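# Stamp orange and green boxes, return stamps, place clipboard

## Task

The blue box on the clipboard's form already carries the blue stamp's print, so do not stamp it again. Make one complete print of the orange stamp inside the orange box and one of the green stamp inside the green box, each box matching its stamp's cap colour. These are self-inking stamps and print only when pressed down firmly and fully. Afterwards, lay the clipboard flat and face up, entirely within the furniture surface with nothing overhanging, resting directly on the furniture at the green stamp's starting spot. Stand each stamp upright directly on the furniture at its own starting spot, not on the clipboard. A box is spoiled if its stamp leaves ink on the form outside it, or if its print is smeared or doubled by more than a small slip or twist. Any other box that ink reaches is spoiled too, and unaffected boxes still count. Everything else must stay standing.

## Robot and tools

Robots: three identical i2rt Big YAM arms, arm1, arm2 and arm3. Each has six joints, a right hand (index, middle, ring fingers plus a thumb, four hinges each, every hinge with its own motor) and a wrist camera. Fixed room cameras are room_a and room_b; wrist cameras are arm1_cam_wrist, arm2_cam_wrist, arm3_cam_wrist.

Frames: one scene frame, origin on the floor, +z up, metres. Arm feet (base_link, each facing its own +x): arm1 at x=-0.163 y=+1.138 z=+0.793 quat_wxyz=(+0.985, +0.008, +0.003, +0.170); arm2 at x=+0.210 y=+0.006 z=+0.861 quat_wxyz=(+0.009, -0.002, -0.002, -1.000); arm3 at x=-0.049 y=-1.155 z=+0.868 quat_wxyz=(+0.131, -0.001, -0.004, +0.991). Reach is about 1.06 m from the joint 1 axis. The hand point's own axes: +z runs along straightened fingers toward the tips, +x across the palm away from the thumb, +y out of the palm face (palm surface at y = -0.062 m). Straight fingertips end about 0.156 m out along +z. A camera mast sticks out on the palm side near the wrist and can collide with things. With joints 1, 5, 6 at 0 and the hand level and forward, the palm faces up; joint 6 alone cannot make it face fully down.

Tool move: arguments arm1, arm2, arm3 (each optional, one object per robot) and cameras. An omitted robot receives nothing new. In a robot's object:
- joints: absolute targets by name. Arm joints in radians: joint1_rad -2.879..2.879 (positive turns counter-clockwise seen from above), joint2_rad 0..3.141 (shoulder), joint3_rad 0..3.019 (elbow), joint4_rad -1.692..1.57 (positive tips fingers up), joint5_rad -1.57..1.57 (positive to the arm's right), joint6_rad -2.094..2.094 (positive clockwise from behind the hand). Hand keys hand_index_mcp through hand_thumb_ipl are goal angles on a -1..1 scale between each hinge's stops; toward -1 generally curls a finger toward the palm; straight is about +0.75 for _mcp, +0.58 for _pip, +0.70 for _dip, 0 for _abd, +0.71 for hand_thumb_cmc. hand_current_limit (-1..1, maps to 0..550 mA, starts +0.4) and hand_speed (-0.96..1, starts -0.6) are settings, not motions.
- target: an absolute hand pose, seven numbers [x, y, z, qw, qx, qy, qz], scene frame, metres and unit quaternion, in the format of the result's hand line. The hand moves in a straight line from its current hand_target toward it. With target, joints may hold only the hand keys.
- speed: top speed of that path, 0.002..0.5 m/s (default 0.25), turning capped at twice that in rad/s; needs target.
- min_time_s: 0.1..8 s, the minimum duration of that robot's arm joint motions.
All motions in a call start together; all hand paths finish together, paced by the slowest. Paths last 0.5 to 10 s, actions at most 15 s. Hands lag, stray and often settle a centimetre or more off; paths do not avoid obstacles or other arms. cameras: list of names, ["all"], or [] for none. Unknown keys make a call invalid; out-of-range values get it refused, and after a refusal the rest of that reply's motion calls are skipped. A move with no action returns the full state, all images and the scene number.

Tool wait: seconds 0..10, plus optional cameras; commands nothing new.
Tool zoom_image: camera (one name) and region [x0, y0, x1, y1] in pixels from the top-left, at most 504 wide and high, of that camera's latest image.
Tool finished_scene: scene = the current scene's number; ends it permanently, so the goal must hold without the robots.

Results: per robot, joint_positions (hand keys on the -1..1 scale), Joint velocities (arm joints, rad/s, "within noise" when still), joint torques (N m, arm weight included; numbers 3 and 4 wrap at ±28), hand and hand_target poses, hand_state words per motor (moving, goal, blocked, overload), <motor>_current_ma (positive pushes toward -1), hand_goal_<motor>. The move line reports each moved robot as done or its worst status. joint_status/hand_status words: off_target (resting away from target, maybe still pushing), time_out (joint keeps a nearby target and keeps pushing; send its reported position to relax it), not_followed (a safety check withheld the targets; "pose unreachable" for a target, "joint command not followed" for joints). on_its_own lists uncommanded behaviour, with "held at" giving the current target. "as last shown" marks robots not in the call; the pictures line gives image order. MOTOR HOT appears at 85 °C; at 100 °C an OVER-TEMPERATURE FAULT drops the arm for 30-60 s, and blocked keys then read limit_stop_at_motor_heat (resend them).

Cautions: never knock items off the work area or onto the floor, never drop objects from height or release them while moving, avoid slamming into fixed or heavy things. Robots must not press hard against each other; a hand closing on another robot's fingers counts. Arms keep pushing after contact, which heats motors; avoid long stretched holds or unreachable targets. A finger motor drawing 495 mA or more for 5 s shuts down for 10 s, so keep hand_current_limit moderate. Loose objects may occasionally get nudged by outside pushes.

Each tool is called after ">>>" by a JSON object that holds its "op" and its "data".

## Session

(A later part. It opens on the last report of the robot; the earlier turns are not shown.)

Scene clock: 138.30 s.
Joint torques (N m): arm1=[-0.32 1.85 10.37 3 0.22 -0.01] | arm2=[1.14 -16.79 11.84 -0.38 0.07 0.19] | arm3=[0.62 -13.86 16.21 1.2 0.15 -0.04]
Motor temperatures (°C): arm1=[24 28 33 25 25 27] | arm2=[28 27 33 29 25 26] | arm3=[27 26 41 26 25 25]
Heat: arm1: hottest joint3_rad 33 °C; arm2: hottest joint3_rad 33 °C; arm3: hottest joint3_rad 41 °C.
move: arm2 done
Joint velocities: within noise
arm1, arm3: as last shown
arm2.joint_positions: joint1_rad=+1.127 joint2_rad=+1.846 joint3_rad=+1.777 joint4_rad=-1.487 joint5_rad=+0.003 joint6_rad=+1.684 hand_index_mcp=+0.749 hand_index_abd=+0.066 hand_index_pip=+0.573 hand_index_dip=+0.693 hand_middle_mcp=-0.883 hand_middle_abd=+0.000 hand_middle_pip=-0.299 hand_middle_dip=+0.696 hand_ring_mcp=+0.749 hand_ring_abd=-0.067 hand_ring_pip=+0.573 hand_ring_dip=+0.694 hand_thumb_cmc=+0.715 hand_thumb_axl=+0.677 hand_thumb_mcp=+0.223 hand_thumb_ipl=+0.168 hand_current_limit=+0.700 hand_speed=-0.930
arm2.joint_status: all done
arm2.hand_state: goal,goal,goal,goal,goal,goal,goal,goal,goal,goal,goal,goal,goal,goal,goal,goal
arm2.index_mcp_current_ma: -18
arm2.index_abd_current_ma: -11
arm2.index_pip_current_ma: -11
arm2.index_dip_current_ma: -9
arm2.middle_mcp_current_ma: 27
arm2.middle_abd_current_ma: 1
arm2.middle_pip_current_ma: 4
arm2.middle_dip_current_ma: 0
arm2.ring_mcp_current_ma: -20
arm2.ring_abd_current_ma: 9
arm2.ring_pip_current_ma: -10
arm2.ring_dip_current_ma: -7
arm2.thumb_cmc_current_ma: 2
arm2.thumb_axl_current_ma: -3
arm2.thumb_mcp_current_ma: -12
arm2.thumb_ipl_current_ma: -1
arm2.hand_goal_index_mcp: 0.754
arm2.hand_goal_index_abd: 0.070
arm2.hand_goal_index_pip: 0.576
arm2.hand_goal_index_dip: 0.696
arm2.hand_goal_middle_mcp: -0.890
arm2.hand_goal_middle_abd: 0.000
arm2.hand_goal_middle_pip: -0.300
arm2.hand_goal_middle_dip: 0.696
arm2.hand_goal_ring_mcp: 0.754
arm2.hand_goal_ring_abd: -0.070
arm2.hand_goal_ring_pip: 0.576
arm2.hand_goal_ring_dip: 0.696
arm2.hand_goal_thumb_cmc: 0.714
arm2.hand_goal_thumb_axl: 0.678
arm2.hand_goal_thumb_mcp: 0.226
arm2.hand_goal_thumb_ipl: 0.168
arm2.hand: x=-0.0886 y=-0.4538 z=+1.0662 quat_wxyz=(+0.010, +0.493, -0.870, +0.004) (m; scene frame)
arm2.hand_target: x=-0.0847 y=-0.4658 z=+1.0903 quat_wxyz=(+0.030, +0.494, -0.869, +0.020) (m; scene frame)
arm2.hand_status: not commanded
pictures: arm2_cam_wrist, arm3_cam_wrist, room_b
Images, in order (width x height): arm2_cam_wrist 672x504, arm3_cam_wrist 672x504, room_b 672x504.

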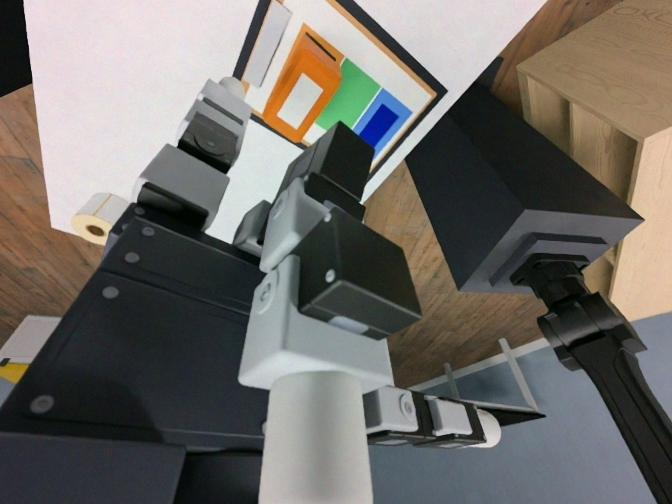

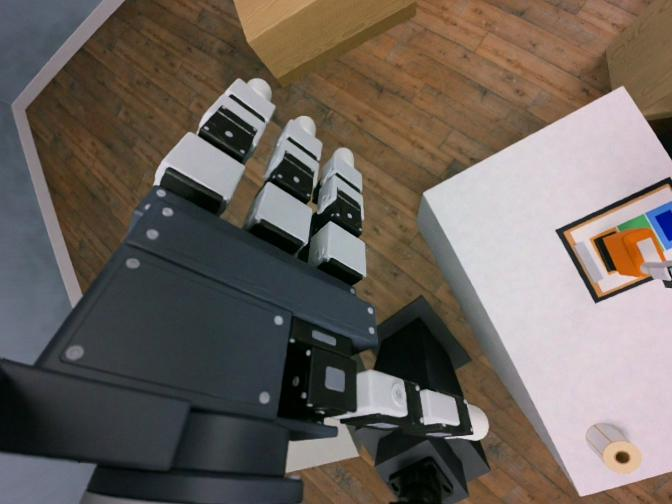

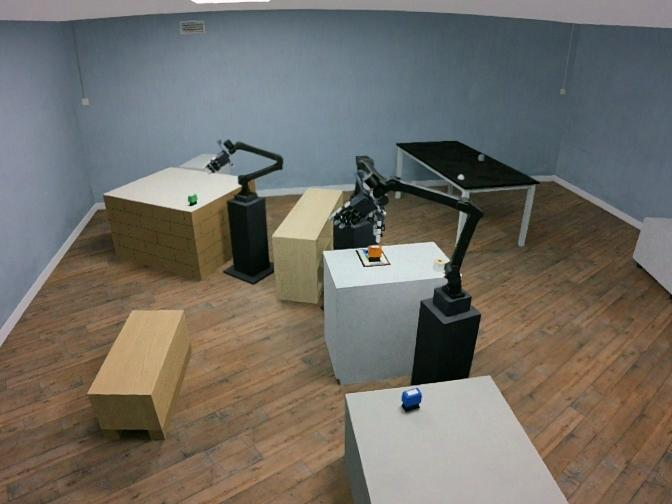

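>>> {"op": "zoom_image", "data": {"camera": "arm2_cam_wrist", "region": [230, 0, 460, 190]}}

Scaled by 2.191 from the camera's 672x504 image, which has a finer 960x720 frame.

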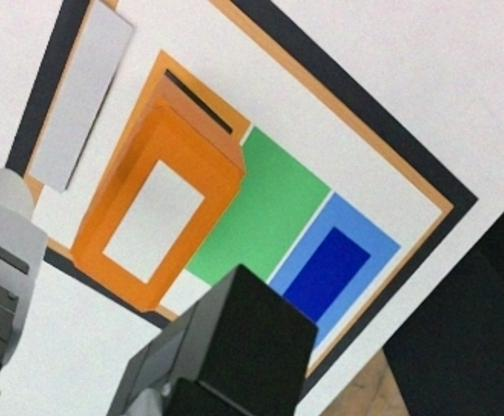

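>>> {"op": "move", "data": {"arm2": {"joints": {"joint1_rad": 1.1855, "joint6_rad": 1.741, "hand_speed": -0.6, "hand_index_mcp": -1, "hand_index_pip": -0.25, "hand_index_abd": 0, "hand_middle_mcp": -1, "hand_ring_mcp": -1, "hand_ring_pip": 0.9, "hand_ring_abd": 0}, "min_time_s": 1.0}, "cameras": ["arm2_cam_wrist", "arm3_cam_wrist"]}}

Scene clock: 143.07 s.
Joint torques (N m): arm1=[-0.26 1.79 10.4 3.04 0.21 -0.02] | arm2=[1.08 -16.67 11.81 -0.38 0.27 0.2] | arm3=[0.56 -13.8 16.23 1.21 0.14 -0.04]
Motor temperatures (°C): arm1=[24 28 33 25 25 27] | arm2=[28 27 33 29 25 26] | arm3=[27 26 41 26 24 25]
Heat: arm1: hottest joint3_rad 33 °C; arm2: hottest joint3_rad 33 °C; arm3: hottest joint3_rad 41 °C.
move: arm2 off_target
Joint velocities: within noise
arm1, arm3: as last shown
arm2.joint_positions: joint1_rad=+1.172 joint2_rad=+1.846 joint3_rad=+1.777 joint4_rad=-1.487 joint5_rad=+0.002 joint6_rad=+1.729 hand_index_mcp=-0.985 hand_index_abd=+0.003 hand_index_pip=-0.247 hand_index_dip=+0.694 hand_middle_mcp=-0.972 hand_middle_abd=+0.000 hand_middle_pip=-0.297 hand_middle_dip=+0.696 hand_ring_mcp=-0.979 hand_ring_abd=-0.003 hand_ring_pip=+0.900 hand_ring_dip=+0.694 hand_thumb_cmc=+0.715 hand_thumb_axl=+0.677 hand_thumb_mcp=+0.223 hand_thumb_ipl=+0.168 hand_current_limit=+0.700 hand_speed=-0.600
arm2.joint_status: hand_middle_mcp off_target (ended at -0.972, target -1.000); hand_ring_mcp off_target (ended at -0.979, target -1.000); the others done
arm2.hand_state: goal,goal,goal,goal,blocked,goal,goal,goal,blocked,goal,goal,goal,goal,goal,goal,goal
arm2.index_mcp_current_ma: 62
arm2.index_abd_current_ma: 9
arm2.index_pip_current_ma: 9
arm2.index_dip_current_ma: -8
arm2.middle_mcp_current_ma: 121
arm2.middle_abd_current_ma: 1
arm2.middle_pip_current_ma: 9
arm2.middle_dip_current_ma: 1
arm2.ring_mcp_current_ma: 92
arm2.ring_abd_current_ma: -9
arm2.ring_pip_current_ma: -1
arm2.ring_dip_current_ma: -7
arm2.thumb_cmc_current_ma: 2
arm2.thumb_axl_current_ma: -3
arm2.thumb_mcp_current_ma: -12
arm2.thumb_ipl_current_ma: -1
arm2.hand_goal_index_mcp: -1.000
arm2.hand_goal_index_abd: 0.000
arm2.hand_goal_index_pip: -0.250
arm2.hand_goal_index_dip: 0.696
arm2.hand_goal_middle_mcp: -1.000
arm2.hand_goal_middle_abd: 0.000
arm2.hand_goal_middle_pip: -0.300
arm2.hand_goal_middle_dip: 0.696
arm2.hand_goal_ring_mcp: -1.000
arm2.hand_goal_ring_abd: 0.000
arm2.hand_goal_ring_pip: 0.900
arm2.hand_goal_ring_dip: 0.696
arm2.hand_goal_thumb_cmc: 0.714
arm2.hand_goal_thumb_axl: 0.678
arm2.hand_goal_thumb_mcp: 0.226
arm2.hand_goal_thumb_ipl: 0.168
arm2.hand: x=-0.0647 y=-0.4640 z=+1.0660 quat_wxyz=(+0.009, +0.493, -0.870, +0.005) (m; scene frame)
arm2.hand_target: x=-0.0606 y=-0.4756 z=+1.0900 quat_wxyz=(+0.029, +0.494, -0.869, +0.022) (m; scene frame)
arm2.hand_status: not commanded
pictures: arm2_cam_wrist, arm3_cam_wrist
Images, in order (width x height): arm2_cam_wrist 672x504, arm3_cam_wrist 672x504.

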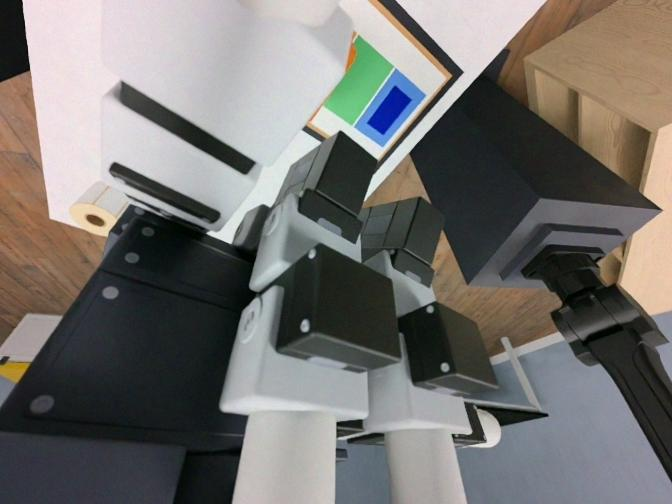

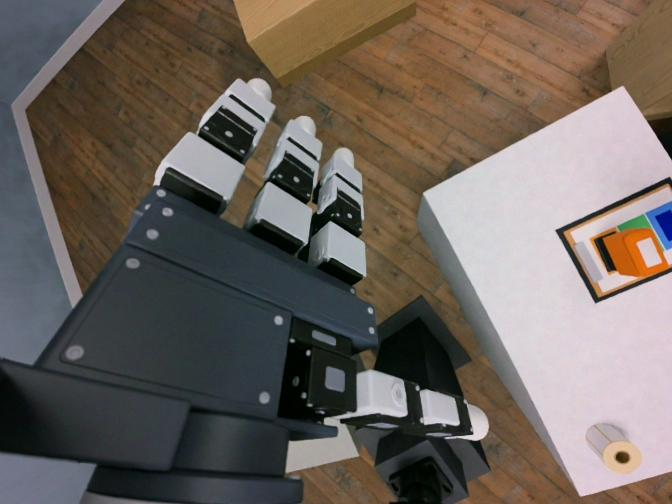

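>>> {"op": "move", "data": {"arm2": {"joints": {"joint2_rad": 1.955, "joint3_rad": 1.558, "joint4_rad": -1.172}, "min_time_s": 2.2}, "cameras": ["arm3_cam_wrist", "room_b"]}}

>>> {"op": "zoom_image", "data": {"camera": "arm3_cam_wrist", "region": [540, 160, 672, 310]}}

>>> {"op": "zoom_image", "data": {"camera": "room_b", "region": [340, 210, 410, 280]}}

Scene clock: 147.37 s.
Joint torques (N m): arm1=[-0.21 1.79 10.37 2.99 0.22 -0.01] | arm2=[1.08 -15.21 7.09 0.4 0.27 0.19] | arm3=[0.56 -13.86 16.23 1.21 0.14 -0.04]
Motor temperatures (°C): arm1=[24 28 33 25 25 27] | arm2=[28 27 33 29 25 26] | arm3=[27 26 41 26 24 25]
Heat: arm1: hottest joint3_rad 33 °C; arm2: hottest joint3_rad 33 °C; arm3: hottest joint3_rad 41 °C.
move: arm2 done
Joint velocities: within noise
arm1, arm3: as last shown
arm2.joint_positions: joint1_rad=+1.172 joint2_rad=+1.943 joint3_rad=+1.561 joint4_rad=-1.183 joint5_rad=+0.002 joint6_rad=+1.729 hand_index_mcp=-0.985 hand_index_abd=+0.003 hand_index_pip=-0.247 hand_index_dip=+0.694 hand_middle_mcp=-0.972 hand_middle_abd=+0.000 hand_middle_pip=-0.297 hand_middle_dip=+0.696 hand_ring_mcp=-0.979 hand_ring_abd=-0.003 hand_ring_pip=+0.900 hand_ring_dip=+0.694 hand_thumb_cmc=+0.715 hand_thumb_axl=+0.677 hand_thumb_mcp=+0.223 hand_thumb_ipl=+0.168 hand_current_limit=+0.700 hand_speed=-0.600
arm2.joint_status: all done
arm2.hand_state: goal,goal,goal,goal,blocked,goal,goal,goal,blocked,goal,goal,goal,goal,goal,goal,goal
arm2.index_mcp_current_ma: 62
arm2.index_abd_current_ma: 9
arm2.index_pip_current_ma: 9
arm2.index_dip_current_ma: -8
arm2.middle_mcp_current_ma: 121
arm2.middle_abd_current_ma: 1
arm2.middle_pip_current_ma: 9
arm2.middle_dip_current_ma: 1
arm2.ring_mcp_current_ma: 91
arm2.ring_abd_current_ma: -8
arm2.ring_pip_current_ma: 0
arm2.ring_dip_current_ma: -7
arm2.thumb_cmc_current_ma: 2
arm2.thumb_axl_current_ma: -3
arm2.thumb_mcp_current_ma: -12
arm2.thumb_ipl_current_ma: -1
arm2.hand_goal_index_mcp: -1.000
arm2.hand_goal_index_abd: 0.000
arm2.hand_goal_index_pip: -0.250
arm2.hand_goal_index_dip: 0.696
arm2.hand_goal_middle_mcp: -1.000
arm2.hand_goal_middle_abd: 0.000
arm2.hand_goal_middle_pip: -0.300
arm2.hand_goal_middle_dip: 0.696
arm2.hand_goal_ring_mcp: -1.000
arm2.hand_goal_ring_abd: 0.000
arm2.hand_goal_ring_pip: 0.900
arm2.hand_goal_ring_dip: 0.696
arm2.hand_goal_thumb_cmc: 0.714
arm2.hand_goal_thumb_axl: 0.678
arm2.hand_goal_thumb_mcp: 0.226
arm2.hand_goal_thumb_ipl: 0.168
arm2.hand: x=-0.0665 y=-0.4678 z=+0.9322 quat_wxyz=(+0.005, +0.493, -0.870, +0.002) (m; scene frame)
arm2.hand_target: x=-0.0595 y=-0.4718 z=+0.9245 quat_wxyz=(+0.004, +0.494, -0.869, +0.001) (m; scene frame)
arm2.hand_status: not commanded
pictures: arm3_cam_wrist, room_b
Images, in order (width x height): arm3_cam_wrist 672x504, room_b 672x504.

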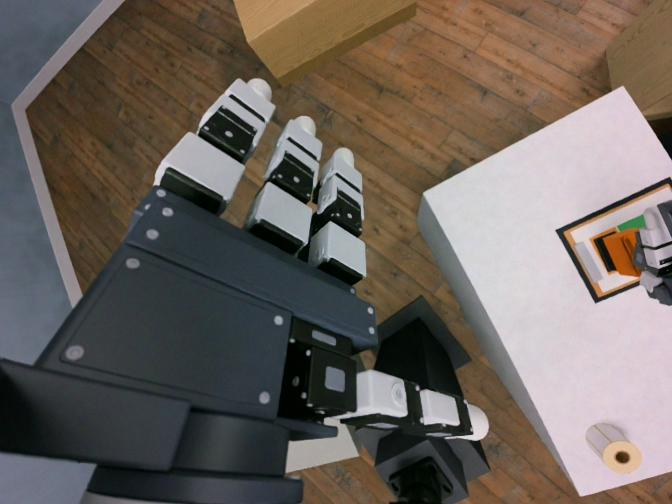

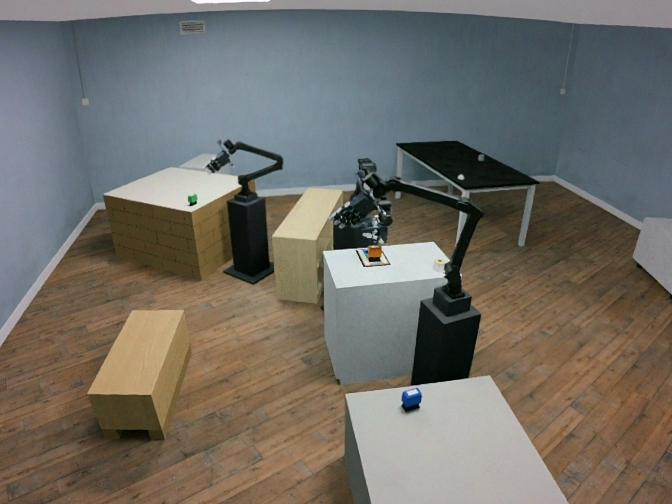

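Scaled by 3.360 from the camera's 672x504 image, which has a finer 960x720 frame.

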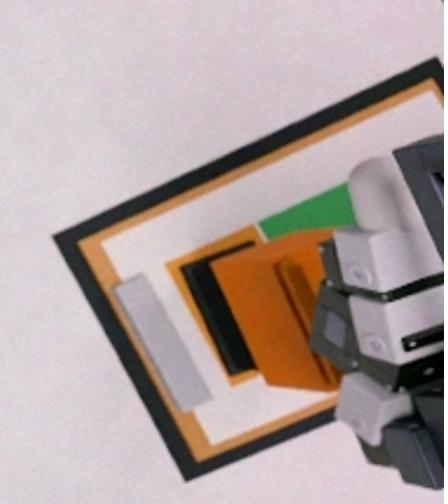

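Scaled by 7.200 from the camera's 672x504 image, which has a finer 960x720 frame.

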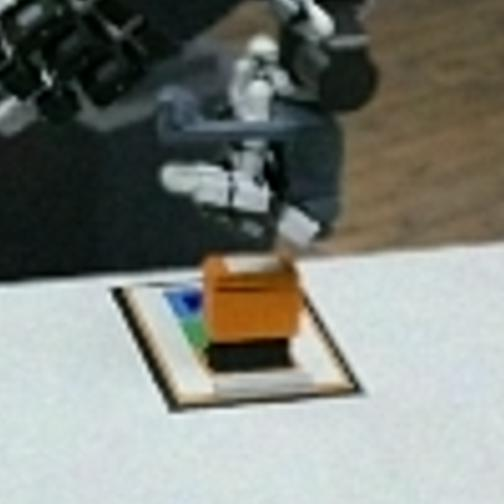

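>>> {"op": "zoom_image", "data": {"camera": "room_b", "region": [358, 225, 394, 255]}}

>>> {"op": "zoom_image", "data": {"camera": "arm3_cam_wrist", "region": [612, 190, 672, 310]}}

Scaled by 14.000 from the camera's 672x504 image, which has a finer 960x720 frame.

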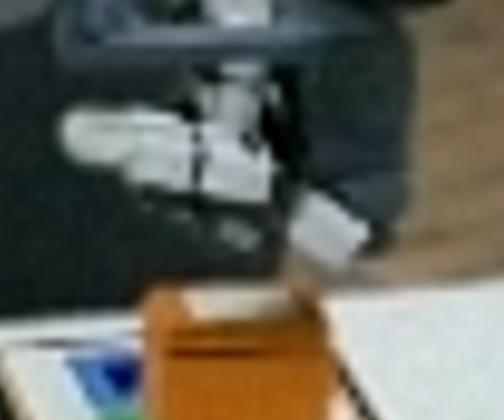

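Scaled by 4.200 from the camera's 672x504 image, which has a finer 960x720 frame.

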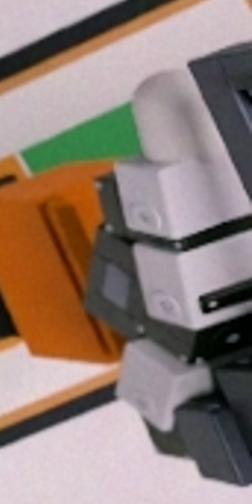

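>>> {"op": "move", "data": {"arm2": {"joints": {"joint2_rad": 1.986, "joint3_rad": 1.530, "joint4_rad": -1.1175}, "min_time_s": 1.2}, "cameras": ["arm3_cam_wrist", "room_b"]}}

>>> {"op": "zoom_image", "data": {"camera": "room_b", "region": [358, 225, 394, 255]}}

>>> {"op": "zoom_image", "data": {"camera": "arm3_cam_wrist", "region": [572, 190, 672, 310]}}

Scene clock: 150.67 s.
Joint torques (N m): arm1=[-0.32 1.79 10.39 3.04 0.22 -0.02] | arm2=[1.08 -15.15 6.79 0.4 0.27 0.19] | arm3=[0.56 -13.8 16.23 1.21 0.14 -0.04]
Motor temperatures (°C): arm1=[24 28 33 25 25 27] | arm2=[28 27 33 29 25 26] | arm3=[27 27 41 26 24 25]
Heat: arm1: hottest joint3_rad 33 °C; arm2: hottest joint3_rad 33 °C; arm3: hottest joint3_rad 41 °C.
move: arm2 done
Joint velocities: within noise
arm1, arm3: as last shown
arm2.joint_positions: joint1_rad=+1.172 joint2_rad=+1.969 joint3_rad=+1.534 joint4_rad=-1.129 joint5_rad=+0.002 joint6_rad=+1.729 hand_index_mcp=-0.985 hand_index_abd=+0.003 hand_index_pip=-0.247 hand_index_dip=+0.694 hand_middle_mcp=-0.972 hand_middle_abd=+0.000 hand_middle_pip=-0.297 hand_middle_dip=+0.696 hand_ring_mcp=-0.979 hand_ring_abd=-0.003 hand_ring_pip=+0.900 hand_ring_dip=+0.694 hand_thumb_cmc=+0.715 hand_thumb_axl=+0.677 hand_thumb_mcp=+0.223 hand_thumb_ipl=+0.168 hand_current_limit=+0.700 hand_speed=-0.600
arm2.joint_status: all done
arm2.hand_state: goal,goal,goal,goal,blocked,goal,goal,goal,blocked,goal,goal,goal,goal,goal,goal,goal
arm2.index_mcp_current_ma: 62
arm2.index_abd_current_ma: 9
arm2.index_pip_current_ma: 9
arm2.index_dip_current_ma: -8
arm2.middle_mcp_current_ma: 121
arm2.middle_abd_current_ma: 1
arm2.middle_pip_current_ma: 9
arm2.middle_dip_current_ma: 1
arm2.ring_mcp_current_ma: 91
arm2.ring_abd_current_ma: -8
arm2.ring_pip_current_ma: 0
arm2.ring_dip_current_ma: -7
arm2.thumb_cmc_current_ma: 2
arm2.thumb_axl_current_ma: -3
arm2.thumb_mcp_current_ma: -12
arm2.thumb_ipl_current_ma: -1
arm2.hand_goal_index_mcp: -1.000
arm2.hand_goal_index_abd: 0.000
arm2.hand_goal_index_pip: -0.250
arm2.hand_goal_index_dip: 0.696
arm2.hand_goal_middle_mcp: -1.000
arm2.hand_goal_middle_abd: 0.000
arm2.hand_goal_middle_pip: -0.300
arm2.hand_goal_middle_dip: 0.696
arm2.hand_goal_ring_mcp: -1.000
arm2.hand_goal_ring_abd: 0.000
arm2.hand_goal_ring_pip: 0.900
arm2.hand_goal_ring_dip: 0.696
arm2.hand_goal_thumb_cmc: 0.714
arm2.hand_goal_thumb_axl: 0.678
arm2.hand_goal_thumb_mcp: 0.226
arm2.hand_goal_thumb_ipl: 0.168
arm2.hand: x=-0.0670 y=-0.4688 z=+0.9083 quat_wxyz=(+0.006, +0.493, -0.870, +0.002) (m; scene frame)
arm2.hand_target: x=-0.0594 y=-0.4714 z=+0.8977 quat_wxyz=(+0.002, +0.494, -0.869, +0.000) (m; scene frame)
arm2.hand_status: not commanded
pictures: arm3_cam_wrist, room_b
Images, in order (width x height): arm3_cam_wrist 672x504, room_b 672x504.

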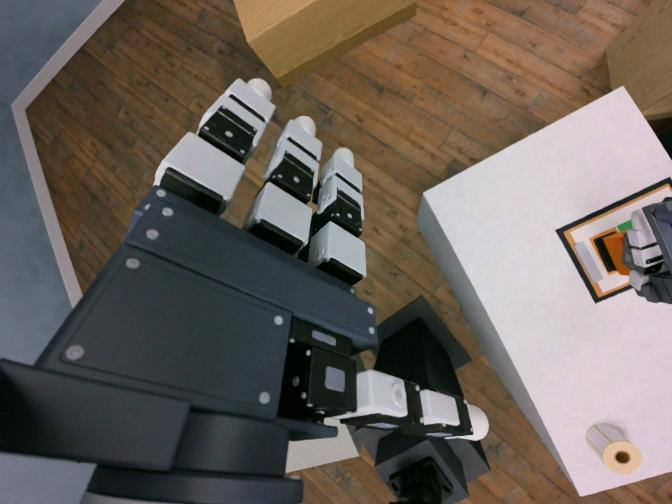

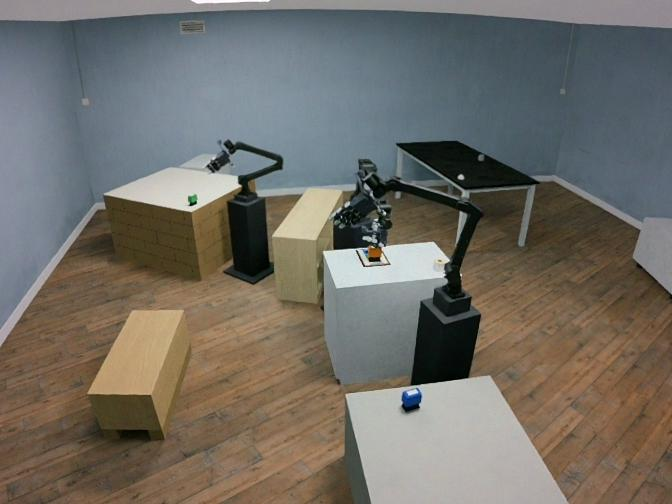

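Scaled by 14.000 from the camera's 672x504 image, which has a finer 960x720 frame.

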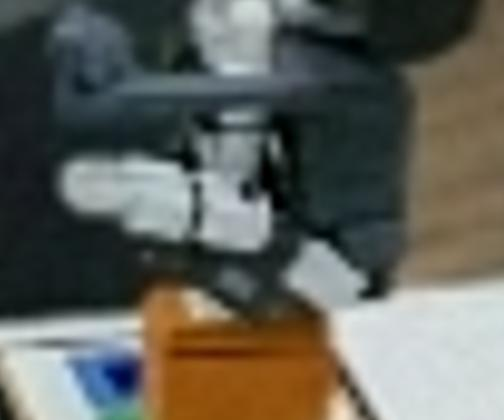

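Scaled by 4.200 from the camera's 672x504 image, which has a finer 960x720 frame.

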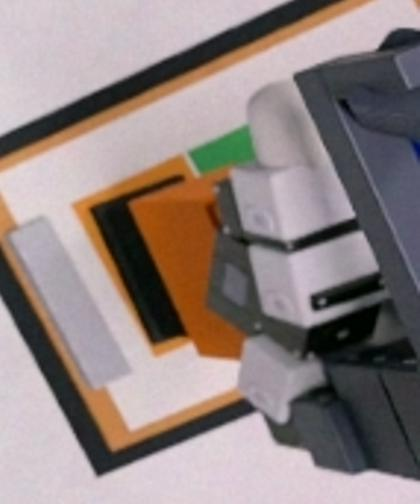

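>>> {"op": "move", "data": {"arm2": {"joints": {"joint2_rad": 1.998, "joint3_rad": 1.518, "joint4_rad": -1.0935}, "min_time_s": 1.0}, "cameras": ["arm3_cam_wrist", "room_b"]}}

>>> {"op": "zoom_image", "data": {"camera": "room_b", "region": [358, 230, 394, 260]}}

>>> {"op": "zoom_image", "data": {"camera": "arm3_cam_wrist", "region": [572, 190, 672, 310]}}

Scene clock: 152.13 s.
Joint torques (N m): arm1=[-0.26 1.85 10.39 3.03 0.23 -0.02] | arm2=[1.08 -15.15 6.68 0.39 0.27 0.19] | arm3=[0.56 -13.8 16.24 1.21 0.14 -0.04]
Motor temperatures (°C): arm1=[24 28 33 25 25 27] | arm2=[28 27 33 29 25 26] | arm3=[27 27 41 26 24 25]
Heat: arm1: hottest joint3_rad 33 °C; arm2: hottest joint3_rad 33 °C; arm3: hottest joint3_rad 41 °C.
move: arm2 done
Joint velocities: within noise
arm1, arm3: as last shown
arm2.joint_positions: joint1_rad=+1.172 joint2_rad=+1.980 joint3_rad=+1.523 joint4_rad=-1.105 joint5_rad=+0.002 joint6_rad=+1.729 hand_index_mcp=-0.985 hand_index_abd=+0.003 hand_index_pip=-0.247 hand_index_dip=+0.694 hand_middle_mcp=-0.972 hand_middle_abd=+0.000 hand_middle_pip=-0.297 hand_middle_dip=+0.696 hand_ring_mcp=-0.979 hand_ring_abd=-0.003 hand_ring_pip=+0.900 hand_ring_dip=+0.694 hand_thumb_cmc=+0.715 hand_thumb_axl=+0.677 hand_thumb_mcp=+0.223 hand_thumb_ipl=+0.168 hand_current_limit=+0.700 hand_speed=-0.600
arm2.joint_status: all done
arm2.hand_state: goal,goal,goal,goal,blocked,goal,goal,goal,blocked,goal,goal,goal,goal,goal,goal,goal
arm2.index_mcp_current_ma: 62
arm2.index_abd_current_ma: 9
arm2.index_pip_current_ma: 9
arm2.index_dip_current_ma: -8
arm2.middle_mcp_current_ma: 121
arm2.middle_abd_current_ma: 1
arm2.middle_pip_current_ma: 9
arm2.middle_dip_current_ma: 1
arm2.ring_mcp_current_ma: 91
arm2.ring_abd_current_ma: -8
arm2.ring_pip_current_ma: 0
arm2.ring_dip_current_ma: -7
arm2.thumb_cmc_current_ma: 2
arm2.thumb_axl_current_ma: -3
arm2.thumb_mcp_current_ma: -12
arm2.thumb_ipl_current_ma: -1
arm2.hand_goal_index_mcp: -1.000
arm2.hand_goal_index_abd: 0.000
arm2.hand_goal_index_pip: -0.250
arm2.hand_goal_index_dip: 0.696
arm2.hand_goal_middle_mcp: -1.000
arm2.hand_goal_middle_abd: 0.000
arm2.hand_goal_middle_pip: -0.300
arm2.hand_goal_middle_dip: 0.696
arm2.hand_goal_ring_mcp: -1.000
arm2.hand_goal_ring_abd: 0.000
arm2.hand_goal_ring_pip: 0.900
arm2.hand_goal_ring_dip: 0.696
arm2.hand_goal_thumb_cmc: 0.714
arm2.hand_goal_thumb_axl: 0.678
arm2.hand_goal_thumb_mcp: 0.226
arm2.hand_goal_thumb_ipl: 0.168
arm2.hand: x=-0.0671 y=-0.4690 z=+0.8981 quat_wxyz=(+0.007, +0.493, -0.870, +0.003) (m; scene frame)
arm2.hand_target: x=-0.0594 y=-0.4712 z=+0.8869 quat_wxyz=(+0.002, +0.494, -0.869, +0.000) (m; scene frame)
arm2.hand_status: not commanded
pictures: arm3_cam_wrist, room_b
Images, in order (width x height): arm3_cam_wrist 672x504, room_b 672x504.

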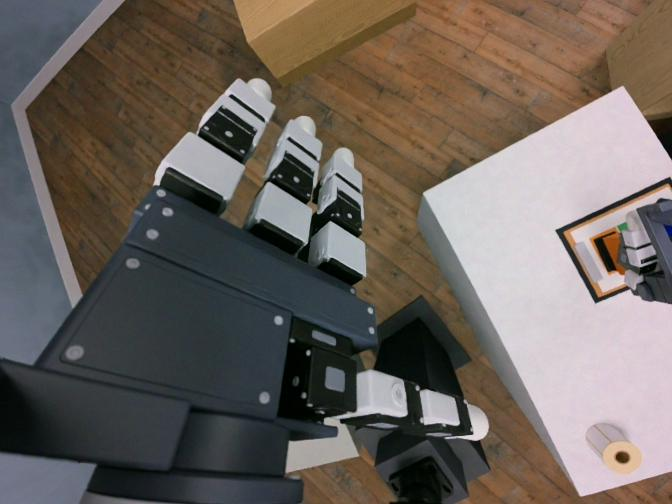

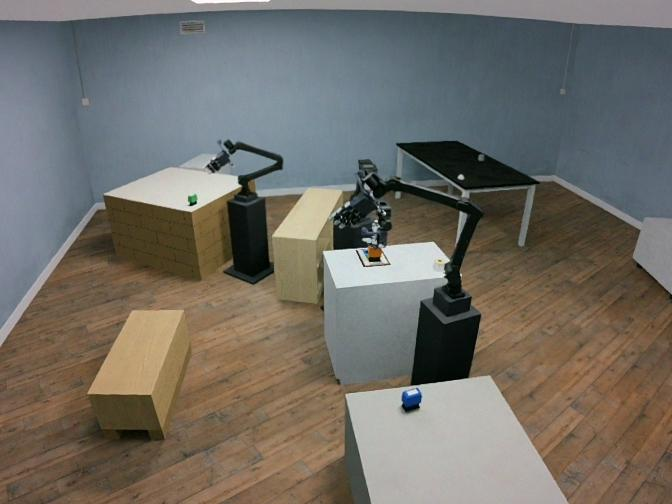

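Scaled by 14.000 from the camera's 672x504 image, which has a finer 960x720 frame.

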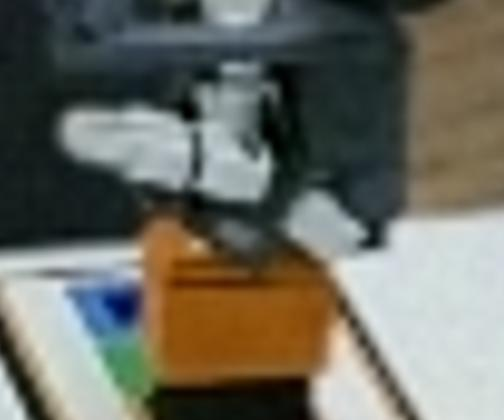

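Scaled by 4.200 from the camera's 672x504 image, which has a finer 960x720 frame.

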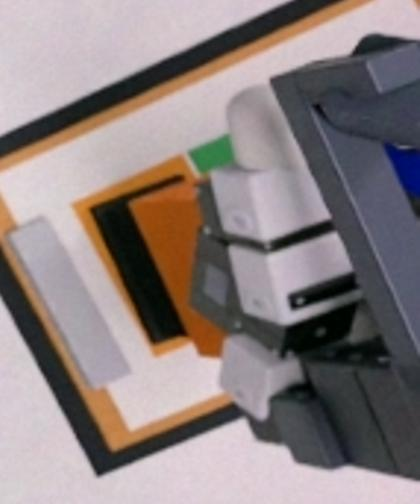

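>>> {"op": "move", "data": {"arm2": {"joints": {"joint2_rad": 2.007, "joint3_rad": 1.509, "joint4_rad": -1.0755}, "min_time_s": 1.0}, "cameras": ["room_b"]}}

>>> {"op": "zoom_image", "data": {"camera": "room_b", "region": [358, 230, 394, 260]}}

Scene clock: 153.57 s.
Joint torques (N m): arm1=[-0.21 1.85 10.39 3.02 0.22 -0.01] | arm2=[1.08 -15.09 6.52 0.42 0.27 0.19] | arm3=[0.5 -13.86 16.23 1.21 0.14 -0.04]
Motor temperatures (°C): arm1=[24 28 33 25 25 27] | arm2=[28 27 33 29 25 26] | arm3=[27 27 41 26 24 25]
Heat: arm1: hottest joint3_rad 33 °C; arm2: hottest joint3_rad 33 °C; arm3: hottest joint3_rad 41 °C.
move: arm2 done
Joint velocities: within noise
arm1, arm3: as last shown
arm2.joint_positions: joint1_rad=+1.172 joint2_rad=+1.988 joint3_rad=+1.515 joint4_rad=-1.088 joint5_rad=+0.002 joint6_rad=+1.729 hand_index_mcp=-0.985 hand_index_abd=+0.003 hand_index_pip=-0.247 hand_index_dip=+0.694 hand_middle_mcp=-0.972 hand_middle_abd=+0.000 hand_middle_pip=-0.297 hand_middle_dip=+0.696 hand_ring_mcp=-0.979 hand_ring_abd=-0.003 hand_ring_pip=+0.900 hand_ring_dip=+0.694 hand_thumb_cmc=+0.715 hand_thumb_axl=+0.677 hand_thumb_mcp=+0.223 hand_thumb_ipl=+0.168 hand_current_limit=+0.700 hand_speed=-0.600
arm2.joint_status: all done
arm2.hand_state: goal,goal,goal,goal,blocked,goal,goal,goal,blocked,goal,goal,goal,goal,goal,goal,goal
arm2.index_mcp_current_ma: 62
arm2.index_abd_current_ma: 9
arm2.index_pip_current_ma: 9
arm2.index_dip_current_ma: -8
arm2.middle_mcp_current_ma: 121
arm2.middle_abd_current_ma: 1
arm2.middle_pip_current_ma: 10
arm2.middle_dip_current_ma: 1
arm2.ring_mcp_current_ma: 91
arm2.ring_abd_current_ma: -8
arm2.ring_pip_current_ma: 0
arm2.ring_dip_current_ma: -7
arm2.thumb_cmc_current_ma: 2
arm2.thumb_axl_current_ma: -3
arm2.thumb_mcp_current_ma: -12
arm2.thumb_ipl_current_ma: -1
arm2.hand_goal_index_mcp: -1.000
arm2.hand_goal_index_abd: 0.000
arm2.hand_goal_index_pip: -0.250
arm2.hand_goal_index_dip: 0.696
arm2.hand_goal_middle_mcp: -1.000
arm2.hand_goal_middle_abd: 0.000
arm2.hand_goal_middle_pip: -0.300
arm2.hand_goal_middle_dip: 0.696
arm2.hand_goal_ring_mcp: -1.000
arm2.hand_goal_ring_abd: 0.000
arm2.hand_goal_ring_pip: 0.900
arm2.hand_goal_ring_dip: 0.696
arm2.hand_goal_thumb_cmc: 0.714
arm2.hand_goal_thumb_axl: 0.678
arm2.hand_goal_thumb_mcp: 0.226
arm2.hand_goal_thumb_ipl: 0.168
arm2.hand: x=-0.0672 y=-0.4693 z=+0.8912 quat_wxyz=(+0.007, +0.493, -0.870, +0.003) (m; scene frame)
arm2.hand_target: x=-0.0593 y=-0.4709 z=+0.8789 quat_wxyz=(+0.002, +0.494, -0.869, +0.000) (m; scene frame)
arm2.hand_status: not commanded
pictures: room_b
Images, in order (width x height): room_b 672x504.

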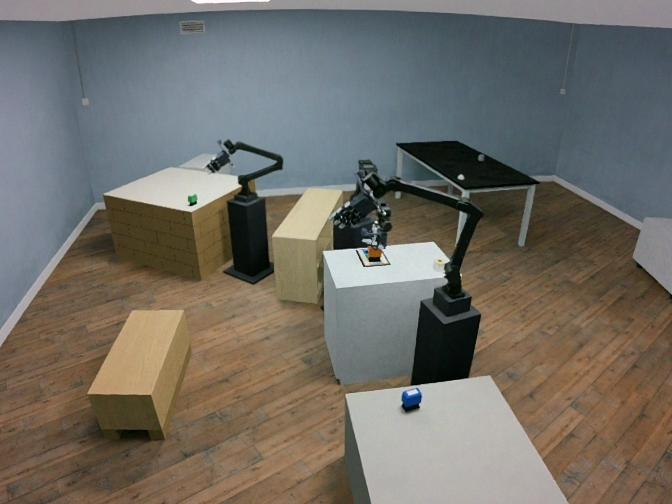

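Scaled by 14.000 from the camera's 672x504 image, which has a finer 960x720 frame.

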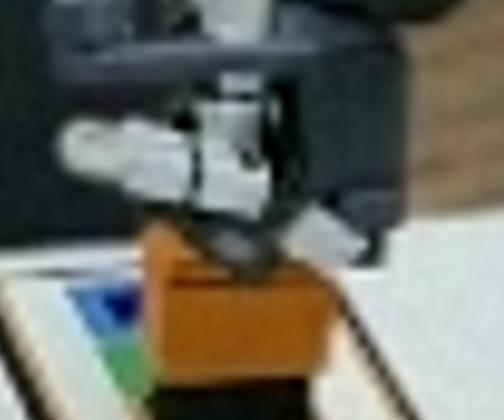

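>>> {"op": "move", "data": {"arm2": {"joints": {"joint2_rad": 2.014, "joint3_rad": 1.502, "joint4_rad": -1.0615}, "min_time_s": 0.8}}}

>>> {"op": "move", "data": {"arm2": {"joints": {"joint2_rad": 2.021, "joint3_rad": 1.495, "joint4_rad": -1.0475}, "min_time_s": 0.8}, "cameras": ["room_b"]}}

>>> {"op": "zoom_image", "data": {"camera": "room_b", "region": [358, 230, 394, 260]}}

Scene clock: 154.80 s.
Joint torques (N m): arm1=[-0.26 1.85 10.39 3.02 0.21 -0.01] | arm2=[1.08 -14.56 6.17 0.54 0.27 0.18] | arm3=[0.56 -13.8 16.23 1.21 0.14 -0.04]
Motor temperatures (°C): arm1=[24 28 33 25 25 27] | arm2=[28 27 33 28 25 26] | arm3=[27 27 41 26 24 25]
Heat: arm1: hottest joint3_rad 33 °C; arm2: hottest joint3_rad 33 °C; arm3: hottest joint3_rad 41 °C.
move: arm2 done
Joint velocities: within noise
arm1.joint_positions: joint1_rad=+2.502 joint2_rad=+0.294 joint3_rad=+0.686 joint4_rad=-0.986 joint5_rad=-0.050 joint6_rad=+1.110 hand_index_mcp=+0.755 hand_index_abd=+0.001 hand_index_pip=+0.577 hand_index_dip=+0.696 hand_middle_mcp=+0.755 hand_middle_abd=+0.001 hand_middle_pip=+0.577 hand_middle_dip=+0.696 hand_ring_mcp=+0.755 hand_ring_abd=+0.001 hand_ring_pip=+0.577 hand_ring_dip=+0.696 hand_thumb_cmc=+0.715 hand_thumb_axl=+0.677 hand_thumb_mcp=+0.225 hand_thumb_ipl=+0.168 hand_current_limit=+0.400 hand_speed=-0.600
arm1.joint_status: not commanded
arm1.hand_state: goal,goal,goal,goal,goal,goal,goal,goal,goal,goal,goal,goal,goal,goal,goal,goal
arm1.index_mcp_current_ma: 1
arm1.index_abd_current_ma: 0
arm1.index_pip_current_ma: 0
arm1.index_dip_current_ma: 0
arm1.middle_mcp_current_ma: 1
arm1.middle_abd_current_ma: 0
arm1.middle_pip_current_ma: 0
arm1.middle_dip_current_ma: 0
arm1.ring_mcp_current_ma: 1
arm1.ring_abd_current_ma: 0
arm1.ring_pip_current_ma: 0
arm1.ring_dip_current_ma: 0
arm1.thumb_cmc_current_ma: 0
arm1.thumb_axl_current_ma: 0
arm1.thumb_mcp_current_ma: 0
arm1.thumb_ipl_current_ma: 0
arm1.hand_goal_index_mcp: 0.754
arm1.hand_goal_index_abd: 0.000
arm1.hand_goal_index_pip: 0.576
arm1.hand_goal_index_dip: 0.696
arm1.hand_goal_middle_mcp: 0.754
arm1.hand_goal_middle_abd: 0.000
arm1.hand_goal_middle_pip: 0.576
arm1.hand_goal_middle_dip: 0.696
arm1.hand_goal_ring_mcp: 0.754
arm1.hand_goal_ring_abd: 0.000
arm1.hand_goal_ring_pip: 0.576
arm1.hand_goal_ring_dip: 0.696
arm1.hand_goal_thumb_cmc: 0.714
arm1.hand_goal_thumb_axl: 0.678
arm1.hand_goal_thumb_mcp: 0.226
arm1.hand_goal_thumb_ipl: 0.168
arm1.hand: x=-0.3774 y=+1.2809 z=+1.1214 quat_wxyz=(-0.447, -0.086, +0.876, +0.160) (m; scene frame)
arm1.hand_target: x=-0.3780 y=+1.2784 z=+1.1299 quat_wxyz=(-0.462, -0.085, +0.868, +0.161) (m; scene frame)
arm1.hand_status: not commanded
arm2.joint_positions: joint1_rad=+1.172 joint2_rad=+1.988 joint3_rad=+1.513 joint4_rad=-1.076 joint5_rad=+0.002 joint6_rad=+1.730 hand_index_mcp=-0.985 hand_index_abd=+0.003 hand_index_pip=-0.247 hand_index_dip=+0.694 hand_middle_mcp=-0.975 hand_middle_abd=+0.000 hand_middle_pip=-0.294 hand_middle_dip=+0.697 hand_ring_mcp=-0.979 hand_ring_abd=-0.003 hand_ring_pip=+0.900 hand_ring_dip=+0.694 hand_thumb_cmc=+0.715 hand_thumb_axl=+0.677 hand_thumb_mcp=+0.223 hand_thumb_ipl=+0.168 hand_current_limit=+0.700 hand_speed=-0.600
arm2.joint_status: all done
arm2.hand_state: goal,goal,goal,goal,blocked,goal,goal,goal,blocked,goal,goal,goal,goal,goal,goal,goal
arm2.index_mcp_current_ma: 62
arm2.index_abd_current_ma: 9
arm2.index_pip_current_ma: 9
arm2.index_dip_current_ma: -8
arm2.middle_mcp_current_ma: 108
arm2.middle_abd_current_ma: 1
arm2.middle_pip_current_ma: 21
arm2.middle_dip_current_ma: 4
arm2.ring_mcp_current_ma: 91
arm2.ring_abd_current_ma: -8
arm2.ring_pip_current_ma: 0
arm2.ring_dip_current_ma: -7
arm2.thumb_cmc_current_ma: 2
arm2.thumb_axl_current_ma: -3
arm2.thumb_mcp_current_ma: -12
arm2.thumb_ipl_current_ma: -1
arm2.hand_goal_index_mcp: -1.000
arm2.hand_goal_index_abd: 0.000
arm2.hand_goal_index_pip: -0.250
arm2.hand_goal_index_dip: 0.696
arm2.hand_goal_middle_mcp: -1.000
arm2.hand_goal_middle_abd: 0.000
arm2.hand_goal_middle_pip: -0.300
arm2.hand_goal_middle_dip: 0.696
arm2.hand_goal_ring_mcp: -1.000
arm2.hand_goal_ring_abd: 0.000
arm2.hand_goal_ring_pip: 0.900
arm2.hand_goal_ring_dip: 0.696
arm2.hand_goal_thumb_cmc: 0.714
arm2.hand_goal_thumb_axl: 0.678
arm2.hand_goal_thumb_mcp: 0.226
arm2.hand_goal_thumb_ipl: 0.168
arm2.hand: x=-0.0679 y=-0.4710 z=+0.8900 quat_wxyz=(+0.011, +0.493, -0.870, +0.006) (m; scene frame)
arm2.hand_target: x=-0.0591 y=-0.4705 z=+0.8726 quat_wxyz=(+0.002, +0.494, -0.869, +0.000) (m; scene frame)
arm2.hand_status: not commanded
arm3.joint_positions: joint1_rad=-0.453 joint2_rad=+1.347 joint3_rad=+1.634 joint4_rad=-0.983 joint5_rad=+0.015 joint6_rad=+1.042 hand_index_mcp=+0.755 hand_index_abd=+0.000 hand_index_pip=+0.577 hand_index_dip=+0.696 hand_middle_mcp=+0.756 hand_middle_abd=+0.000 hand_middle_pip=+0.577 hand_middle_dip=+0.696 hand_ring_mcp=+0.756 hand_ring_abd=+0.000 hand_ring_pip=+0.577 hand_ring_dip=+0.696 hand_thumb_cmc=+0.715 hand_thumb_axl=+0.677 hand_thumb_mcp=+0.225 hand_thumb_ipl=+0.168 hand_current_limit=+0.400 hand_speed=-0.600
arm3.joint_status: not commanded
arm3.hand_state: goal,goal,goal,goal,goal,goal,goal,goal,goal,goal,goal,goal,goal,goal,goal,goal
arm3.index_mcp_current_ma: 2
arm3.index_abd_current_ma: 0
arm3.index_pip_current_ma: 1
arm3.index_dip_current_ma: 0
arm3.middle_mcp_current_ma: 3
arm3.middle_abd_current_ma: 0
arm3.middle_pip_current_ma: 1
arm3.middle_dip_current_ma: 0
arm3.ring_mcp_current_ma: 3
arm3.ring_abd_current_ma: 0
arm3.ring_pip_current_ma: 1
arm3.ring_dip_current_ma: 0
arm3.thumb_cmc_current_ma: 2
arm3.thumb_axl_current_ma: -1
arm3.thumb_mcp_current_ma: -2
arm3.thumb_ipl_current_ma: -1
arm3.hand_goal_index_mcp: 0.754
arm3.hand_goal_index_abd: 0.000
arm3.hand_goal_index_pip: 0.576
arm3.hand_goal_index_dip: 0.696
arm3.hand_goal_middle_mcp: 0.754
arm3.hand_goal_middle_abd: 0.000
arm3.hand_goal_middle_pip: 0.576
arm3.hand_goal_middle_dip: 0.696
arm3.hand_goal_ring_mcp: 0.754
arm3.hand_goal_ring_abd: 0.000
arm3.hand_goal_ring_pip: 0.576
arm3.hand_goal_ring_dip: 0.696
arm3.hand_goal_thumb_cmc: 0.714
arm3.hand_goal_thumb_axl: 0.678
arm3.hand_goal_thumb_mcp: 0.226
arm3.hand_goal_thumb_ipl: 0.168
arm3.hand: x=-0.4257 y=-0.7152 z=+1.3526 quat_wxyz=(-0.339, +0.086, +0.901, +0.256) (m; scene frame)
arm3.hand_target: x=-0.4266 y=-0.7165 z=+1.3735 quat_wxyz=(-0.348, +0.086, +0.896, +0.263) (m; scene frame)
arm3.hand_status: not commanded
pictures: none

Scene clock: 155.87 s.
Joint torques (N m): arm1=[-0.26 1.79 10.4 2.99 0.22 -0.01] | arm2=[1.14 -14.1 5.85 0.61 0.24 0.17] | arm3=[0.56 -13.86 16.24 1.22 0.15 -0.04]
Motor temperatures (°C): arm1=[24 28 33 25 25 27] | arm2=[28 27 33 28 25 25] | arm3=[27 27 41 26 24 25]
Heat: arm1: hottest joint3_rad 33 °C; arm2: hottest joint3_rad 33 °C; arm3: hottest joint3_rad 41 °C.
move: arm2 done
Joint velocities: within noise
arm1, arm3: as last shown
arm2.joint_positions: joint1_rad=+1.172 joint2_rad=+1.988 joint3_rad=+1.510 joint4_rad=-1.064 joint5_rad=+0.003 joint6_rad=+1.731 hand_index_mcp=-0.985 hand_index_abd=+0.003 hand_index_pip=-0.247 hand_index_dip=+0.694 hand_middle_mcp=-0.979 hand_middle_abd=+0.000 hand_middle_pip=-0.290 hand_middle_dip=+0.699 hand_ring_mcp=-0.979 hand_ring_abd=-0.003 hand_ring_pip=+0.900 hand_ring_dip=+0.694 hand_thumb_cmc=+0.715 hand_thumb_axl=+0.677 hand_thumb_mcp=+0.223 hand_thumb_ipl=+0.168 hand_current_limit=+0.700 hand_speed=-0.600
arm2.joint_status: all done
arm2.hand_state: goal,goal,goal,goal,blocked,goal,goal,goal,blocked,goal,goal,goal,goal,goal,goal,goal
arm2.index_mcp_current_ma: 62
arm2.index_abd_current_ma: 9
arm2.index_pip_current_ma: 9
arm2.index_dip_current_ma: -8
arm2.middle_mcp_current_ma: 91
arm2.middle_abd_current_ma: 1
arm2.middle_pip_current_ma: 37
arm2.middle_dip_current_ma: 10
arm2.ring_mcp_current_ma: 91
arm2.ring_abd_current_ma: -8
arm2.ring_pip_current_ma: 0
arm2.ring_dip_current_ma: -7
arm2.thumb_cmc_current_ma: 2
arm2.thumb_axl_current_ma: -3
arm2.thumb_mcp_current_ma: -12
arm2.thumb_ipl_current_ma: -1
arm2.hand_goal_index_mcp: -1.000
arm2.hand_goal_index_abd: 0.000
arm2.hand_goal_index_pip: -0.250
arm2.hand_goal_index_dip: 0.696
arm2.hand_goal_middle_mcp: -1.000
arm2.hand_goal_middle_abd: 0.000
arm2.hand_goal_middle_pip: -0.300
arm2.hand_goal_middle_dip: 0.696
arm2.hand_goal_ring_mcp: -1.000
arm2.hand_goal_ring_abd: 0.000
arm2.hand_goal_ring_pip: 0.900
arm2.hand_goal_ring_dip: 0.696
arm2.hand_goal_thumb_cmc: 0.714
arm2.hand_goal_thumb_axl: 0.678
arm2.hand_goal_thumb_mcp: 0.226
arm2.hand_goal_thumb_ipl: 0.168
arm2.hand: x=-0.0686 y=-0.4725 z=+0.8889 quat_wxyz=(+0.015, +0.492, -0.870, +0.009) (m; scene frame)
arm2.hand_target: x=-0.0590 y=-0.4701 z=+0.8664 quat_wxyz=(+0.002, +0.494, -0.869, +0.000) (m; scene frame)
arm2.hand_status: not commanded
pictures: room_b
Images, in order (width x height): room_b 672x504.

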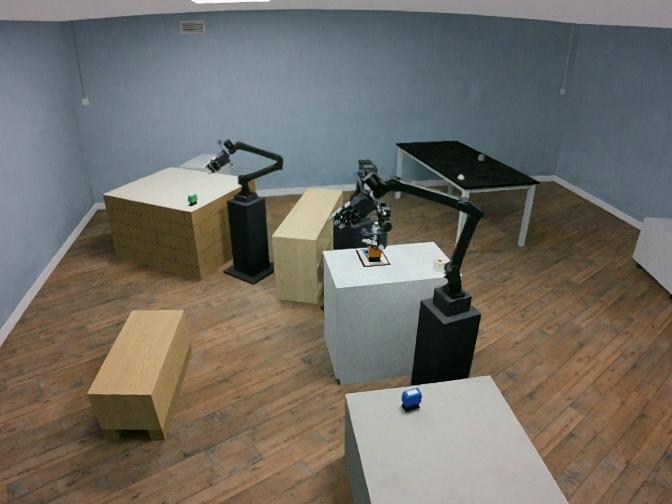

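Scaled by 14.000 from the camera's 672x504 image, which has a finer 960x720 frame.

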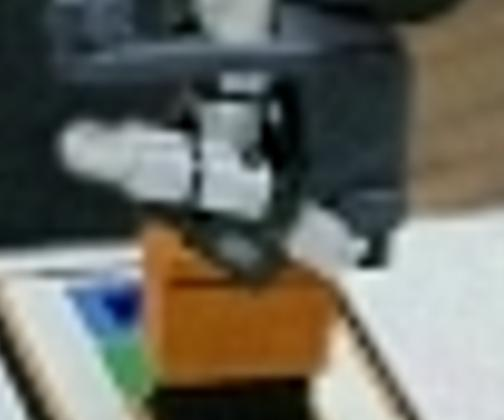

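>>> {"op": "move", "data": {"arm2": {"joints": {"joint2_rad": 2.035, "joint3_rad": 1.480, "joint4_rad": -1.100}, "min_time_s": 0.8}}}

>>> {"op": "move", "data": {"arm2": {"joints": {"joint2_rad": 2.065, "joint3_rad": 1.460, "joint4_rad": -1.095}, "min_time_s": 0.8}, "cameras": ["room_b", "arm3_cam_wrist"]}}

>>> {"op": "zoom_image", "data": {"camera": "room_b", "region": [358, 230, 394, 260]}}

>>> {"op": "zoom_image", "data": {"camera": "arm3_cam_wrist", "region": [572, 190, 672, 310]}}

Scene clock: 157.60 s.
Joint torques (N m): arm1=[-0.21 1.73 10.36 3 0.22 -0.02] | arm2=[1.08 -12.98 5.22 -0.55 0.16 0.17] | arm3=[0.56 -13.86 16.23 1.21 0.15 -0.04]
Motor temperatures (°C): arm1=[24 28 33 25 25 27] | arm2=[28 27 33 28 25 25] | arm3=[27 27 41 26 24 25]
Heat: arm1: hottest joint3_rad 33 °C; arm2: hottest joint3_rad 33 °C; arm3: hottest joint3_rad 41 °C.
move: arm2 done
Joint velocities: within noise
arm1, arm3: as last shown
arm2.joint_positions: joint1_rad=+1.172 joint2_rad=+1.988 joint3_rad=+1.502 joint4_rad=-1.086 joint5_rad=+0.005 joint6_rad=+1.731 hand_index_mcp=-0.985 hand_index_abd=+0.003 hand_index_pip=-0.247 hand_index_dip=+0.694 hand_middle_mcp=-0.980 hand_middle_abd=+0.000 hand_middle_pip=-0.289 hand_middle_dip=+0.699 hand_ring_mcp=-0.979 hand_ring_abd=-0.003 hand_ring_pip=+0.900 hand_ring_dip=+0.694 hand_thumb_cmc=+0.715 hand_thumb_axl=+0.677 hand_thumb_mcp=+0.223 hand_thumb_ipl=+0.168 hand_current_limit=+0.700 hand_speed=-0.600
arm2.joint_status: all done
arm2.hand_state: goal,goal,goal,goal,blocked,goal,goal,goal,blocked,goal,goal,goal,goal,goal,goal,goal
arm2.index_mcp_current_ma: 62
arm2.index_abd_current_ma: 9
arm2.index_pip_current_ma: 9
arm2.index_dip_current_ma: -8
arm2.middle_mcp_current_ma: 85
arm2.middle_abd_current_ma: 1
arm2.middle_pip_current_ma: 42
arm2.middle_dip_current_ma: 12
arm2.ring_mcp_current_ma: 91
arm2.ring_abd_current_ma: -8
arm2.ring_pip_current_ma: 0
arm2.ring_dip_current_ma: -7
arm2.thumb_cmc_current_ma: 2
arm2.thumb_axl_current_ma: -3
arm2.thumb_mcp_current_ma: -12
arm2.thumb_ipl_current_ma: -1
arm2.hand_goal_index_mcp: -1.000
arm2.hand_goal_index_abd: 0.000
arm2.hand_goal_index_pip: -0.250
arm2.hand_goal_index_dip: 0.696
arm2.hand_goal_middle_mcp: -1.000
arm2.hand_goal_middle_abd: 0.000
arm2.hand_goal_middle_pip: -0.300
arm2.hand_goal_middle_dip: 0.696
arm2.hand_goal_ring_mcp: -1.000
arm2.hand_goal_ring_abd: 0.000
arm2.hand_goal_ring_pip: 0.900
arm2.hand_goal_ring_dip: 0.696
arm2.hand_goal_thumb_cmc: 0.714
arm2.hand_goal_thumb_axl: 0.678
arm2.hand_goal_thumb_mcp: 0.226
arm2.hand_goal_thumb_ipl: 0.168
arm2.hand: x=-0.0657 y=-0.4645 z=+0.8874 quat_wxyz=(+0.004, +0.492, -0.870, -0.001) (m; scene frame)
arm2.hand_target: x=-0.0514 y=-0.4502 z=+0.8575 quat_wxyz=(-0.029, +0.494, -0.869, -0.026) (m; scene frame)
arm2.hand_status: not commanded
pictures: none

Scene clock: 158.70 s.
Joint torques (N m): arm1=[-0.21 1.79 10.4 3 0.22 -0.01] | arm2=[1.14 -11.99 4.48 -0.42 0.07 0.18] | arm3=[0.56 -13.8 16.23 1.21 0.14 -0.04]
Motor temperatures (°C): arm1=[24 28 33 25 25 27] | arm2=[28 27 32 28 25 25] | arm3=[27 27 41 25 24 25]
Heat: arm1: hottest joint3_rad 33 °C; arm2: hottest joint3_rad 32 °C; arm3: hottest joint3_rad 41 °C.
move: arm2 done
Joint velocities: within noise
arm1, arm3: as last shown
arm2.joint_positions: joint1_rad=+1.172 joint2_rad=+2.004 joint3_rad=+1.490 joint4_rad=-1.086 joint5_rad=+0.007 joint6_rad=+1.731 hand_index_mcp=-0.985 hand_index_abd=+0.003 hand_index_pip=-0.247 hand_index_dip=+0.694 hand_middle_mcp=-0.985 hand_middle_abd=+0.000 hand_middle_pip=-0.283 hand_middle_dip=+0.702 hand_ring_mcp=-0.979 hand_ring_abd=-0.003 hand_ring_pip=+0.900 hand_ring_dip=+0.694 hand_thumb_cmc=+0.715 hand_thumb_axl=+0.677 hand_thumb_mcp=+0.223 hand_thumb_ipl=+0.168 hand_current_limit=+0.700 hand_speed=-0.600
arm2.joint_status: all done
arm2.hand_state: goal,goal,goal,goal,goal,goal,goal,goal,blocked,goal,goal,goal,goal,goal,goal,goal
arm2.index_mcp_current_ma: 62
arm2.index_abd_current_ma: 9
arm2.index_pip_current_ma: 9
arm2.index_dip_current_ma: -8
arm2.middle_mcp_current_ma: 61
arm2.middle_abd_current_ma: 1
arm2.middle_pip_current_ma: 67
arm2.middle_dip_current_ma: 23
arm2.ring_mcp_current_ma: 91
arm2.ring_abd_current_ma: -8
arm2.ring_pip_current_ma: 0
arm2.ring_dip_current_ma: -7
arm2.thumb_cmc_current_ma: 2
arm2.thumb_axl_current_ma: -3
arm2.thumb_mcp_current_ma: -12
arm2.thumb_ipl_current_ma: -1
arm2.hand_goal_index_mcp: -1.000
arm2.hand_goal_index_abd: 0.000
arm2.hand_goal_index_pip: -0.250
arm2.hand_goal_index_dip: 0.696
arm2.hand_goal_middle_mcp: -1.000
arm2.hand_goal_middle_abd: 0.000
arm2.hand_goal_middle_pip: -0.300
arm2.hand_goal_middle_dip: 0.696
arm2.hand_goal_ring_mcp: -1.000
arm2.hand_goal_ring_abd: 0.000
arm2.hand_goal_ring_pip: 0.900
arm2.hand_goal_ring_dip: 0.696
arm2.hand_goal_thumb_cmc: 0.714
arm2.hand_goal_thumb_axl: 0.678
arm2.hand_goal_thumb_mcp: 0.226
arm2.hand_goal_thumb_ipl: 0.168
arm2.hand: x=-0.0634 y=-0.4578 z=+0.8755 quat_wxyz=(-0.007, +0.492, -0.870, -0.011) (m; scene frame)
arm2.hand_target: x=-0.0471 y=-0.4390 z=+0.8372 quat_wxyz=(-0.047, +0.493, -0.868, -0.040) (m; scene frame)
arm2.hand_status: not commanded
pictures: arm3_cam_wrist, room_b
Images, in order (width x height): arm3_cam_wrist 672x504, room_b 672x504.

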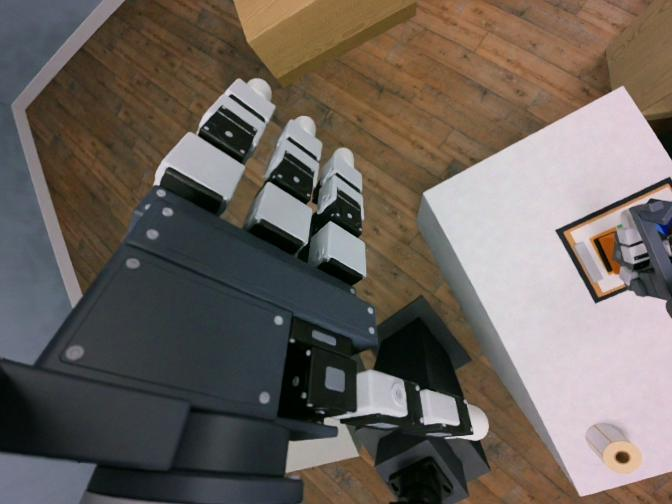

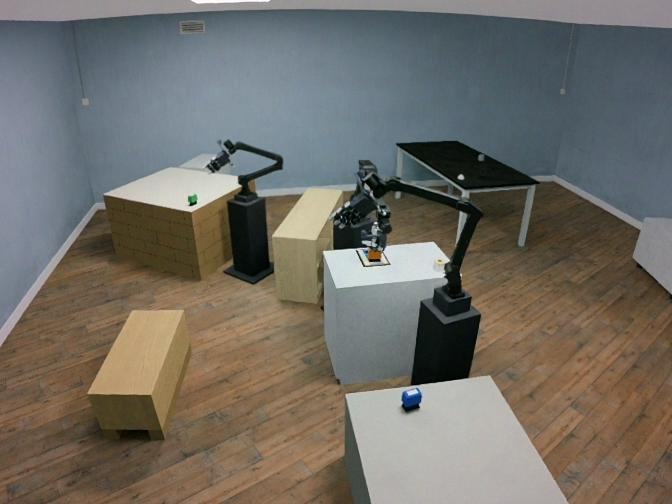

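Scaled by 14.000 from the camera's 672x504 image, which has a finer 960x720 frame.

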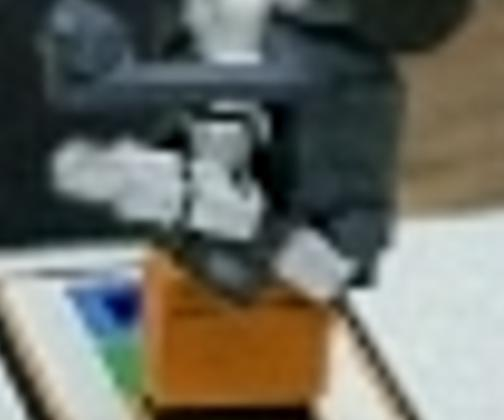

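Scaled by 4.200 from the camera's 672x504 image, which has a finer 960x720 frame.

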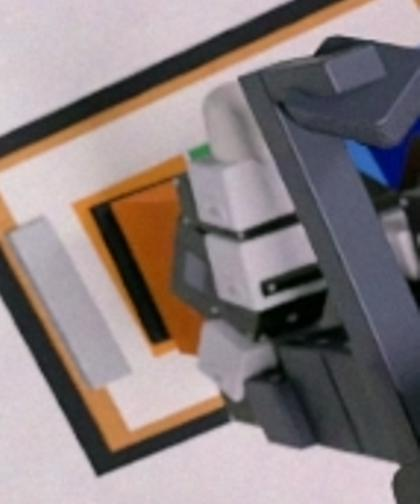

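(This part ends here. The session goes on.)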